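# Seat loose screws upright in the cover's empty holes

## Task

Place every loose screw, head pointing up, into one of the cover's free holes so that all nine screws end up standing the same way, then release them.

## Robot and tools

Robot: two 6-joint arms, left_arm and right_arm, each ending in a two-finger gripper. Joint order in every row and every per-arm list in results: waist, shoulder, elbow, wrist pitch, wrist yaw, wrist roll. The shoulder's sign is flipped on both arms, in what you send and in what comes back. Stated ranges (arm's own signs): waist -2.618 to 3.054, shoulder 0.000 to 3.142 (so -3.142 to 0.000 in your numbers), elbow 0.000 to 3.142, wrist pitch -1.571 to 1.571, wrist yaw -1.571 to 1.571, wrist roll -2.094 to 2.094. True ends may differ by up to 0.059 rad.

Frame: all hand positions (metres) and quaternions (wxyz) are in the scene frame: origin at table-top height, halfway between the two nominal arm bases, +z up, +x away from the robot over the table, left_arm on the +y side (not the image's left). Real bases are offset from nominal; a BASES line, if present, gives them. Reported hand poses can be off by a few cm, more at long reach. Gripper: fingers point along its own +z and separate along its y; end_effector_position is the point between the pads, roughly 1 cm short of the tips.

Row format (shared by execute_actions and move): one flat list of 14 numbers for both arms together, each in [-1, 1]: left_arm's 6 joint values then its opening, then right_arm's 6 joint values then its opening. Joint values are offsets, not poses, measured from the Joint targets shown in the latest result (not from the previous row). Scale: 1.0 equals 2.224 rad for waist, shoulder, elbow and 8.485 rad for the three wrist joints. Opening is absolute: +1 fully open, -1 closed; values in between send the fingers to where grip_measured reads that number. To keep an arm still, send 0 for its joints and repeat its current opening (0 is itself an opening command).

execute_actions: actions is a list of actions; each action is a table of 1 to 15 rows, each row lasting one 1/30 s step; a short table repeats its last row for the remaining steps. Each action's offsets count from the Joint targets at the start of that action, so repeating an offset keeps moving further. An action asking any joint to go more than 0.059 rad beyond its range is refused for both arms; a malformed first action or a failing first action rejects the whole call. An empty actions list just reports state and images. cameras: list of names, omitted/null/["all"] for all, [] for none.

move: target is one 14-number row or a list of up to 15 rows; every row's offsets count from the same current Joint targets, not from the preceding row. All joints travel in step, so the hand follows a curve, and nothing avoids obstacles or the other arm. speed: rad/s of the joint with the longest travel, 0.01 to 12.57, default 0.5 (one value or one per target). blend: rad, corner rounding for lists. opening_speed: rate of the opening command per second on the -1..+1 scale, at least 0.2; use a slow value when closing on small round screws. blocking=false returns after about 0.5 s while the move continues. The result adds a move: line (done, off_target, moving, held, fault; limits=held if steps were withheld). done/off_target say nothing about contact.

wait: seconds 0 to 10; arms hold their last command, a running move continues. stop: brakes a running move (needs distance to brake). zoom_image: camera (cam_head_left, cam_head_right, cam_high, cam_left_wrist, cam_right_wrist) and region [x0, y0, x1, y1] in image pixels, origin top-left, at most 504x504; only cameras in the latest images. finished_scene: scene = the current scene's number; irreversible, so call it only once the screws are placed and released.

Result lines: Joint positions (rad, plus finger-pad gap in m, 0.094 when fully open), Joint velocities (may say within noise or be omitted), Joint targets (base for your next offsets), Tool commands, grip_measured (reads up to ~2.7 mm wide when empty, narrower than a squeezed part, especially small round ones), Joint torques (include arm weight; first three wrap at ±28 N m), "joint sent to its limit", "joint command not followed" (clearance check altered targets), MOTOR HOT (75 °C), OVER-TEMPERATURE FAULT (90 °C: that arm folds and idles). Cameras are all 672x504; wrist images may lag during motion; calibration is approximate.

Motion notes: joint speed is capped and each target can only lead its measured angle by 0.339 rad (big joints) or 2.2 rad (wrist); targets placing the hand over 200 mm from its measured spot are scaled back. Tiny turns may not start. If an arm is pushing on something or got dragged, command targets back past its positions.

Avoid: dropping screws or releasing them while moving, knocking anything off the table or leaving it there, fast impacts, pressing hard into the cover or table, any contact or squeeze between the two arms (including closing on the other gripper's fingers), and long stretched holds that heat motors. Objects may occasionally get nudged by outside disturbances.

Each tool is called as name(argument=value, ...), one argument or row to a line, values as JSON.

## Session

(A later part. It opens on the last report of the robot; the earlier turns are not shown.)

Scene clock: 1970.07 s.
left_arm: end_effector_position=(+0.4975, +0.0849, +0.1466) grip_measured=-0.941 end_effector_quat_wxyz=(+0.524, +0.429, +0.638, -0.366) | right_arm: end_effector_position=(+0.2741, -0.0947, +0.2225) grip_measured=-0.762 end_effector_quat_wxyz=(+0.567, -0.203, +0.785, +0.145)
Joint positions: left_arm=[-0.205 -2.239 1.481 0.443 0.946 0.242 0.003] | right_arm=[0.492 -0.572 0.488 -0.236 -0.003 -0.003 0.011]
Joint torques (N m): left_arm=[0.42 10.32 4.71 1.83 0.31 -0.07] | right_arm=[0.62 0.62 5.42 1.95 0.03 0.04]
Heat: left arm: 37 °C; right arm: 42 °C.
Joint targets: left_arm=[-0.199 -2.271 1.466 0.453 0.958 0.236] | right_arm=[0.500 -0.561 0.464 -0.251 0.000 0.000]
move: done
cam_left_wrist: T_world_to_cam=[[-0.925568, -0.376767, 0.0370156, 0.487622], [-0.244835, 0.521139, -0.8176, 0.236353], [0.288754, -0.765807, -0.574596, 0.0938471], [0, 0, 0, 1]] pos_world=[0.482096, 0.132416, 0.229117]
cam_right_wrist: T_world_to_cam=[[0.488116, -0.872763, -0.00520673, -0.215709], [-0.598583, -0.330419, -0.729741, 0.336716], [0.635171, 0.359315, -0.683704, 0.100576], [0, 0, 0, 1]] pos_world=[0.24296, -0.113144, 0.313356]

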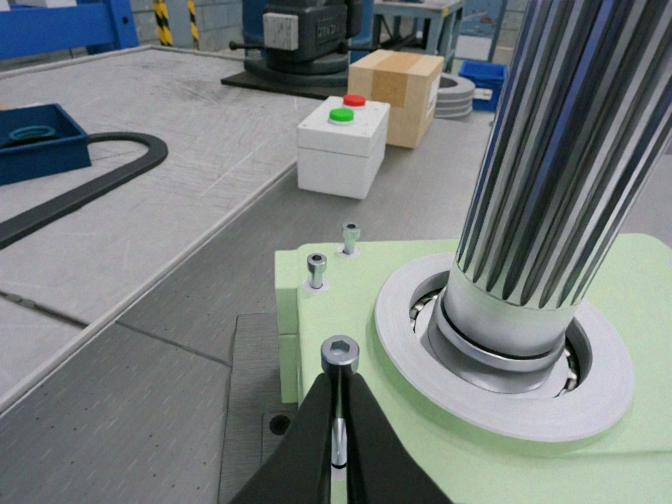

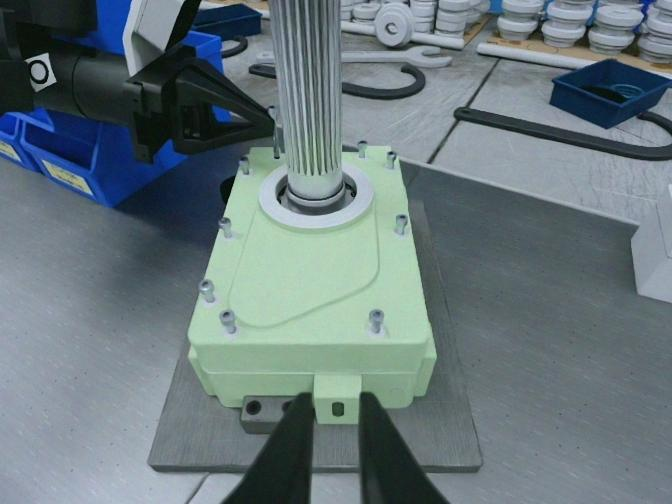

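Perfectly centered laterally. Descend.

move(
  target=[0,-0.0058,0,0,0,0,-1,0,0,0,0,0,0,-0.76],
  speed=0.05,
  cameras=["cam_left_wrist","cam_right_wrist"],
)

zoom_image(
  camera="cam_right_wrist",
  region=[235, 100, 305, 170],
)

zoom_image(
  camera="cam_left_wrist",
  region=[315, 454, 365, 504],
)

Scene clock: 1978.73 s.
left_arm: end_effector_position=(+0.4977, +0.0848, +0.1403) grip_measured=-0.941 end_effector_quat_wxyz=(+0.520, +0.428, +0.640, -0.368) | right_arm: end_effector_position=(+0.2741, -0.0947, +0.2225) grip_measured=-0.762 end_effector_quat_wxyz=(+0.567, -0.203, +0.785, +0.145)
Joint positions: left_arm=[-0.205 -2.251 1.481 0.444 0.947 0.242 0.003] | right_arm=[0.492 -0.572 0.488 -0.236 -0.003 -0.003 0.011]
Joint torques (N m): left_arm=[0.32 10.28 4.7 1.8 0.32 -0.08] | right_arm=[0.62 0.62 5.42 1.94 0.02 0.04]
Heat: left arm: 37 °C; right arm: 42 °C.
Joint targets: left_arm=[-0.199 -2.284 1.466 0.454 0.958 0.236] | right_arm=[0.500 -0.561 0.464 -0.251 0.000 0.000]
move: done
cam_left_wrist: T_world_to_cam=[[-0.925544, -0.375848, 0.0459006, 0.486549], [-0.252795, 0.523122, -0.813903, 0.234604], [0.281892, -0.764906, -0.579185, 0.0940914], [0, 0, 0, 1]] pos_world=[0.483106, 0.132113, 0.223108]
cam_right_wrist: T_world_to_cam=[[0.488116, -0.872763, -0.00520673, -0.215709], [-0.598583, -0.330419, -0.729741, 0.336716], [0.635171, 0.359315, -0.683704, 0.100576], [0, 0, 0, 1]] pos_world=[0.24296, -0.113144, 0.313356]

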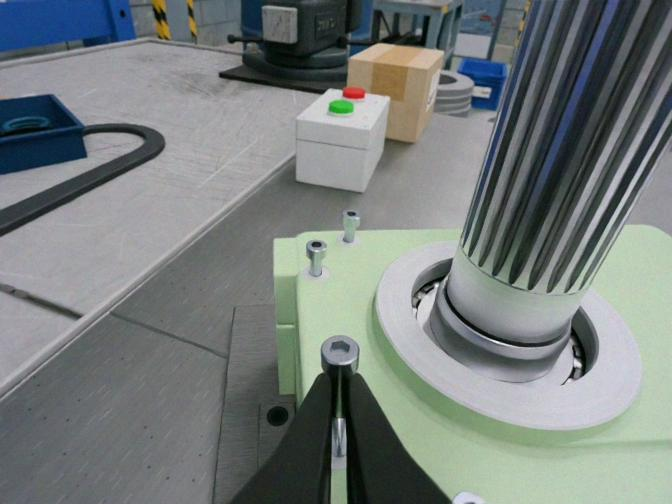

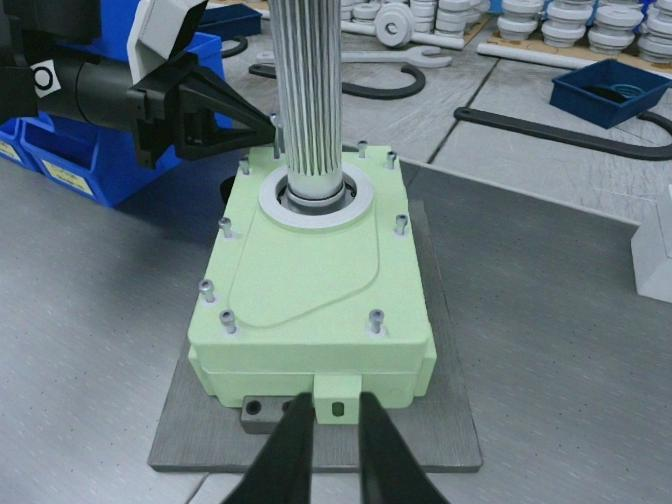

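Scaled by 7.200 from the camera's image (finer frame: 960x720).

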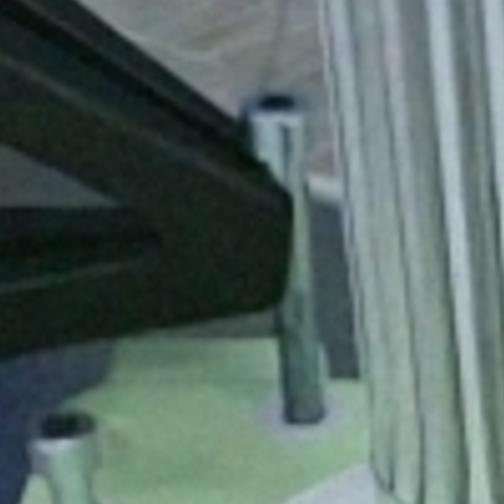

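Scaled by 10.080 from the camera's image (finer frame: 960x720).

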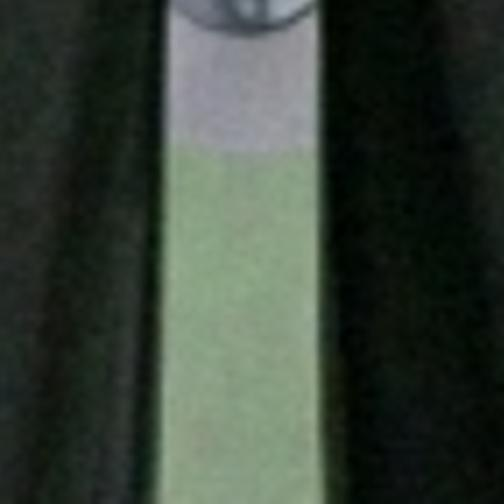

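move(
  target=[0,-0.0050,0,0,0,0,-1,0,0,0,0,0,0,-0.76],
  speed=0.05,
)

zoom_image(
  camera="cam_right_wrist",
  region=[205, 80, 305, 180],
)

zoom_image(
  camera="cam_head_left",
  region=[260, 140, 420, 270],
)

zoom_image(
  camera="cam_high",
  region=[330, 40, 490, 200],
)

Scene clock: 1986.90 s.
left_arm: end_effector_position=(+0.4978, +0.0846, +0.1363) grip_measured=-0.941 end_effector_quat_wxyz=(+0.518, +0.428, +0.642, -0.369) | right_arm: end_effector_position=(+0.2741, -0.0947, +0.2225) grip_measured=-0.762 end_effector_quat_wxyz=(+0.567, -0.203, +0.785, +0.145)
Joint positions: left_arm=[-0.205 -2.259 1.481 0.447 0.948 0.242 0.003] | right_arm=[0.492 -0.572 0.488 -0.236 -0.003 -0.003 0.011]
Joint torques (N m): left_arm=[0.4 10.13 4.53 1.75 0.29 -0.07] | right_arm=[0.62 0.61 5.44 1.94 0.02 0.04]
Heat: left arm: 37 °C; right arm: 42 °C.
Joint targets: left_arm=[-0.199 -2.295 1.466 0.453 0.958 0.236] | right_arm=[0.500 -0.561 0.464 -0.251 0.000 0.000]
move: off_target (left_arm); left_arm: the shoulder is farthest, 0.036 rad from its target
cam_left_wrist: T_world_to_cam=[[-0.925696, -0.374889, 0.0504449, 0.486256], [-0.25652, 0.524139, -0.812081, 0.232979], [0.278, -0.76468, -0.58136, 0.0938071], [0, 0, 0, 1]] pos_world=[0.483811, 0.131911, 0.219204]
cam_right_wrist: T_world_to_cam=[[0.488116, -0.872763, -0.00520673, -0.215709], [-0.598583, -0.330419, -0.729741, 0.336716], [0.635171, 0.359315, -0.683704, 0.100576], [0, 0, 0, 1]] pos_world=[0.24296, -0.113144, 0.313356]

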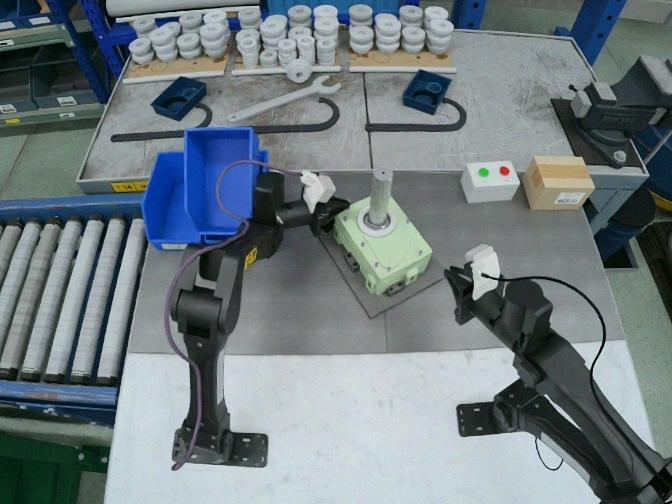

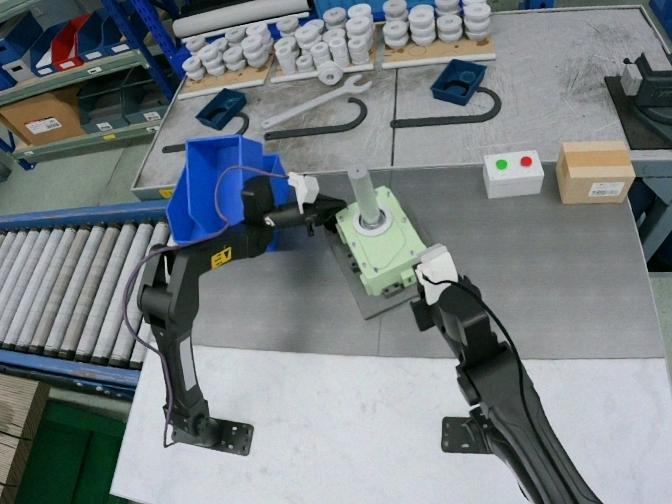

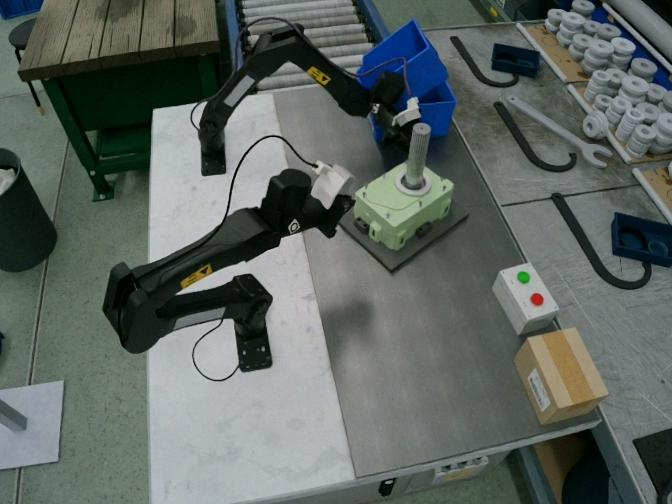

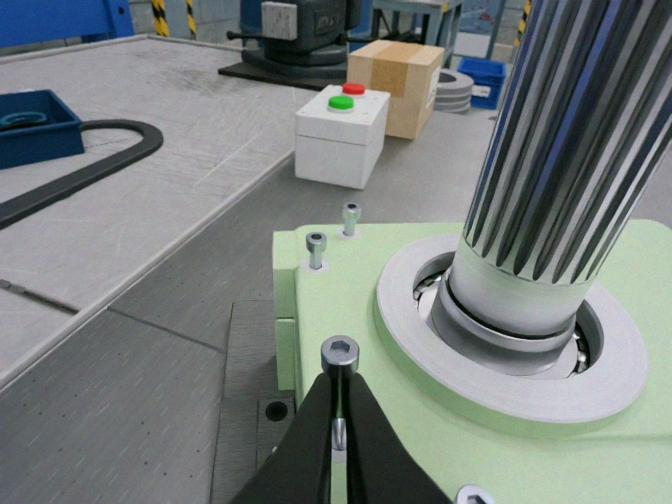

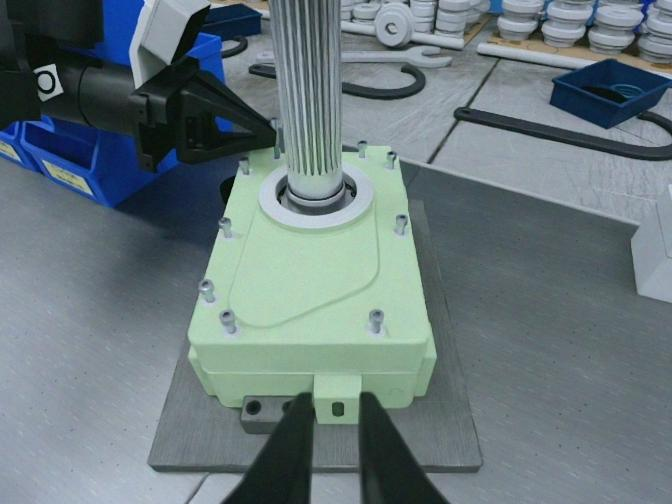

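Scaled by 5.040 from the camera's image (finer frame: 960x720).

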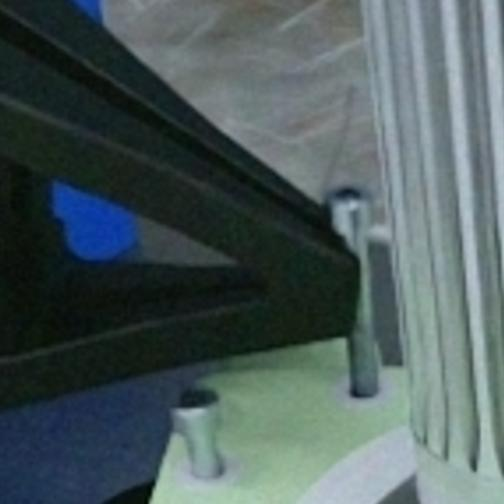

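Scaled by 3.150 from the camera's image (finer frame: 960x720).

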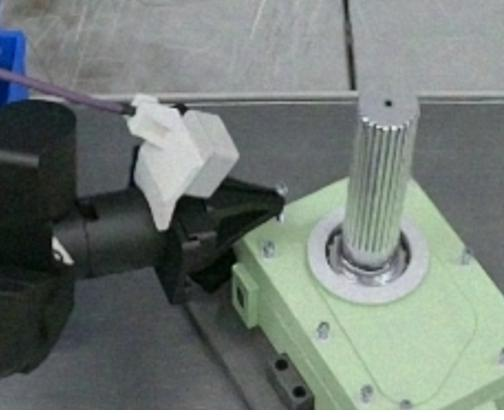

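Scaled by 3.150 from the camera's image (finer frame: 960x720).

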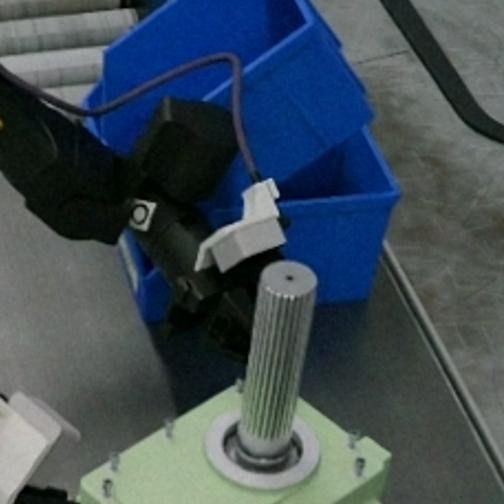

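move(
  target=[0,0,0,0,0,0,-0.76,0,0,0,0,0,0,-0.76],
  speed=0.05,
  opening_speed=0.4,
  cameras=["cam_left_wrist","cam_right_wrist"],
)

zoom_image(
  camera="cam_right_wrist",
  region=[205, 80, 305, 180],
)

Scene clock: 1995.40 s.
left_arm: end_effector_position=(+0.4979, +0.0846, +0.1364) grip_measured=-0.763 end_effector_quat_wxyz=(+0.519, +0.428, +0.642, -0.369) | right_arm: end_effector_position=(+0.2741, -0.0947, +0.2225) grip_measured=-0.762 end_effector_quat_wxyz=(+0.567, -0.203, +0.785, +0.145)
Joint positions: left_arm=[-0.205 -2.259 1.481 0.447 0.948 0.242 0.011] | right_arm=[0.492 -0.572 0.488 -0.236 -0.003 -0.003 0.011]
Joint torques (N m): left_arm=[0.31 9.99 4.81 1.77 0.26 -0.09] | right_arm=[0.62 0.61 5.42 1.95 0.03 0.04]
Heat: left arm: 37 °C; right arm: 42 °C.
Joint targets: left_arm=[-0.199 -2.295 1.466 0.453 0.958 0.236] | right_arm=[0.500 -0.561 0.464 -0.251 0.000 0.000]
move: off_target (left_arm); left_arm: the shoulder is farthest, 0.036 rad from its target
cam_left_wrist: T_world_to_cam=[[-0.925712, -0.374891, 0.0501405, 0.486325], [-0.256229, 0.52407, -0.812217, 0.232958], [0.278216, -0.764727, -0.581196, 0.0937314], [0, 0, 0, 1]] pos_world=[0.48381, 0.131911, 0.219304]
cam_right_wrist: T_world_to_cam=[[0.488116, -0.872763, -0.00520673, -0.215709], [-0.598583, -0.330419, -0.729741, 0.336716], [0.635171, 0.359315, -0.683704, 0.100576], [0, 0, 0, 1]] pos_world=[0.24296, -0.113144, 0.313356]

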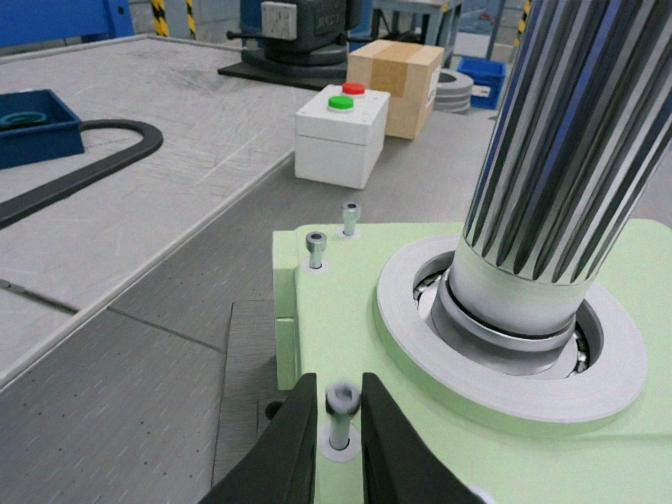

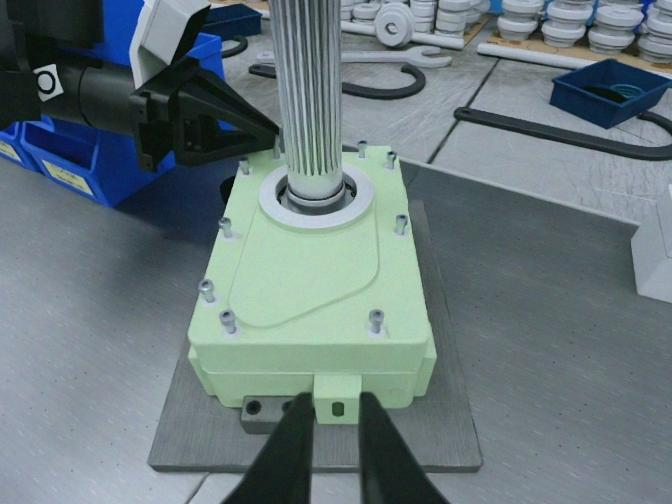

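Scaled by 5.040 from the camera's image (finer frame: 960x720).

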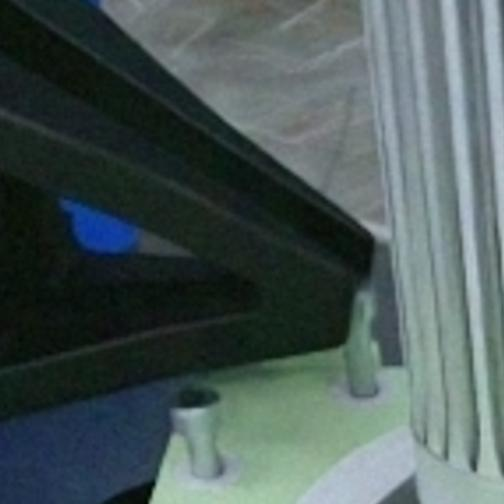

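move(
  target=[
    [0,0.057,0,0,0,0,-0.76,0,0,0,0,0,0,-0.76],
    [-0.0454,0.2916,-0.2165,-0.0095,0,0,-0.76,0,0,0,0,0,0,-0.76],
  ],
  speed=[0.15,0.25],
)

zoom_image(
  camera="cam_right_wrist",
  region=[180, 120, 430, 345],
)

zoom_image(
  camera="cam_head_left",
  region=[310, 160, 440, 300],
)

zoom_image(
  camera="cam_high",
  region=[330, 100, 480, 260],
)

Scene clock: 2015.33 s.
left_arm: end_effector_position=(+0.3525, +0.0785, +0.2272) grip_measured=-0.763 end_effector_quat_wxyz=(+0.520, +0.462, +0.605, -0.386) | right_arm: end_effector_position=(+0.2741, -0.0947, +0.2225) grip_measured=-0.762 end_effector_quat_wxyz=(+0.567, -0.203, +0.785, +0.145)
Joint positions: left_arm=[-0.295 -1.676 1.001 0.396 0.95 0.242 0.011] | right_arm=[0.492 -0.572 0.488 -0.236 -0.003 -0.003 0.011]
Joint torques (N m): left_arm=[-0.44 11.21 4.72 1.5 0.22 -0.07] | right_arm=[0.62 0.62 5.42 1.95 0.02 0.04]
Heat: left arm: 37 °C; right arm: 42 °C.
Joint targets: left_arm=[-0.300 -1.646 0.984 0.373 0.958 0.236] | right_arm=[0.500 -0.561 0.464 -0.251 0.000 0.000]
move: done
cam_left_wrist: T_world_to_cam=[[-0.957637, -0.287887, 0.00725225, 0.358999], [-0.165935, 0.531041, -0.83094, 0.244554], [0.235365, -0.796942, -0.556315, 0.194205], [0, 0, 0, 1]] pos_world=[0.338662, 0.128253, 0.308645]
cam_right_wrist: T_world_to_cam=[[0.488116, -0.872763, -0.00520673, -0.215709], [-0.598583, -0.330419, -0.729741, 0.336716], [0.635171, 0.359315, -0.683704, 0.100576], [0, 0, 0, 1]] pos_world=[0.24296, -0.113144, 0.313356]

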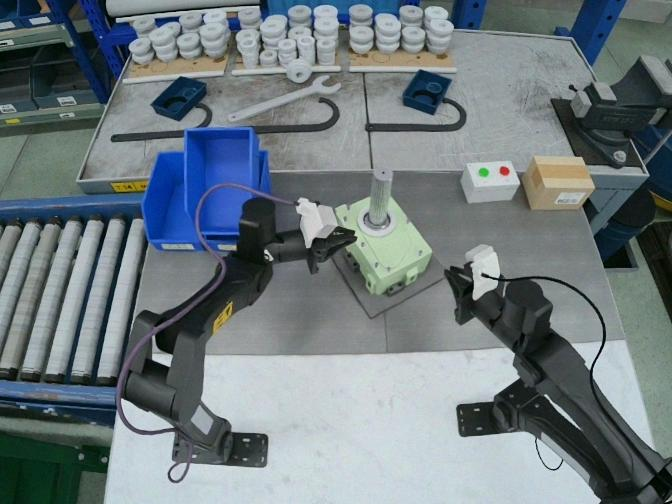

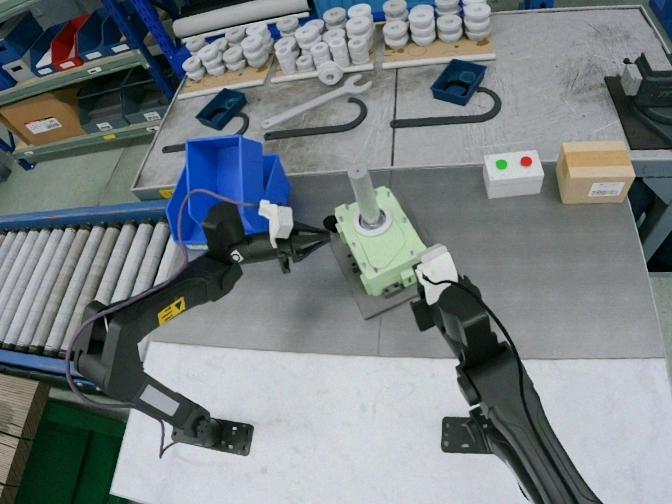

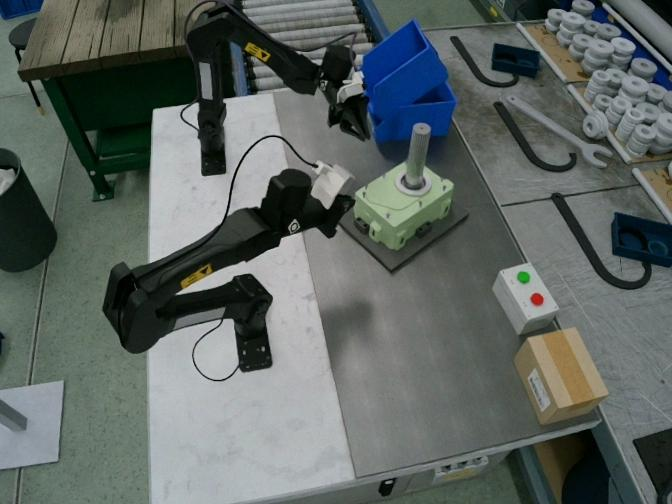

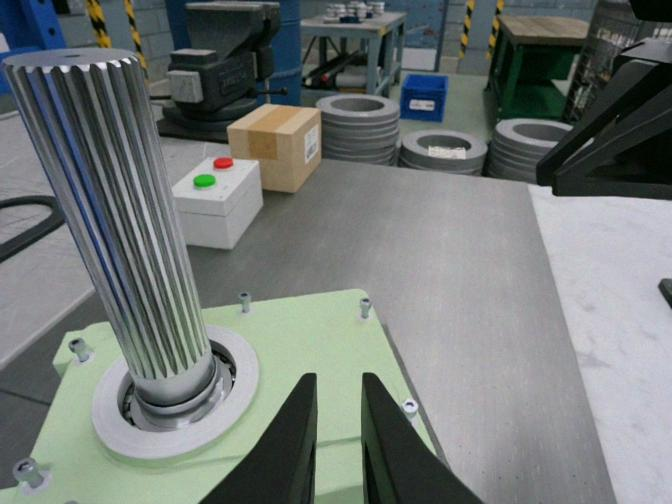

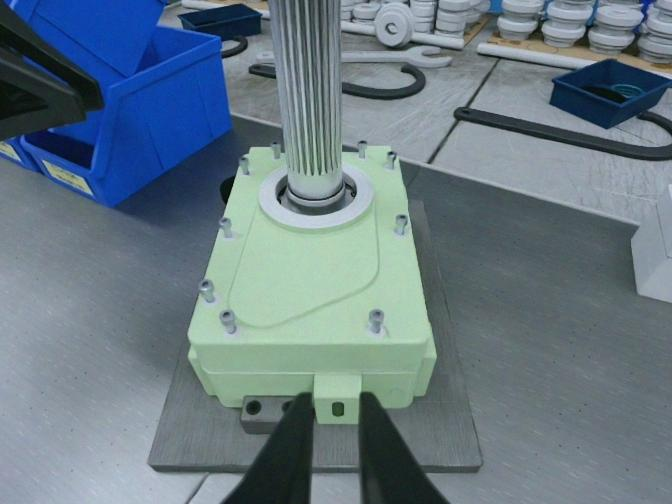

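Scaled by 2.016 from the camera's image (finer frame: 960x720).

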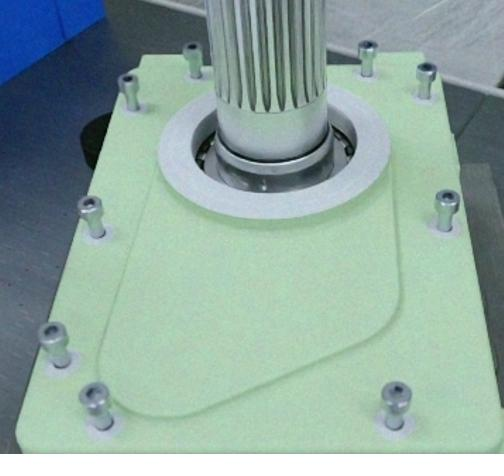

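Scaled by 3.600 from the camera's image (finer frame: 960x720).

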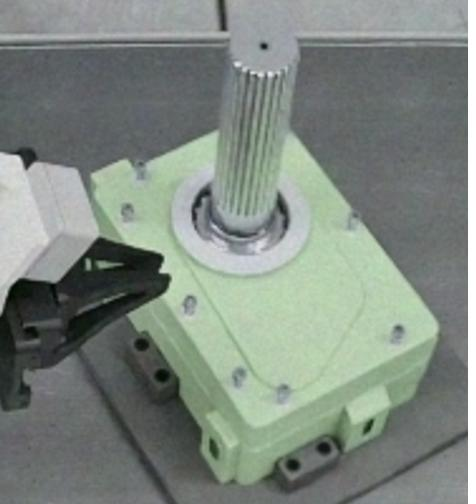

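Scaled by 3.150 from the camera's image (finer frame: 960x720).

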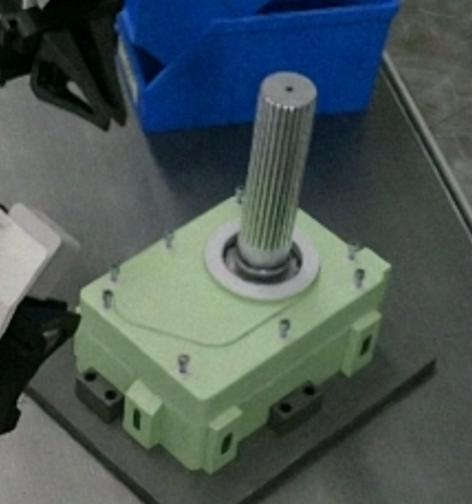

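zoom_image(
  camera="cam_right_wrist",
  region=[230, 130, 300, 190],
)

Scaled by 7.200 from the camera's image (finer frame: 960x720).

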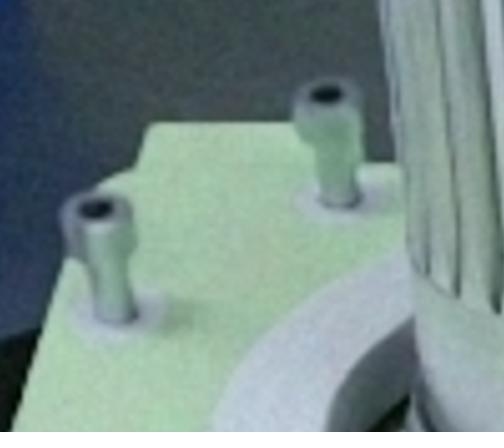

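finished_scene(
  scene=2,
)

The scene is finished: the task was done.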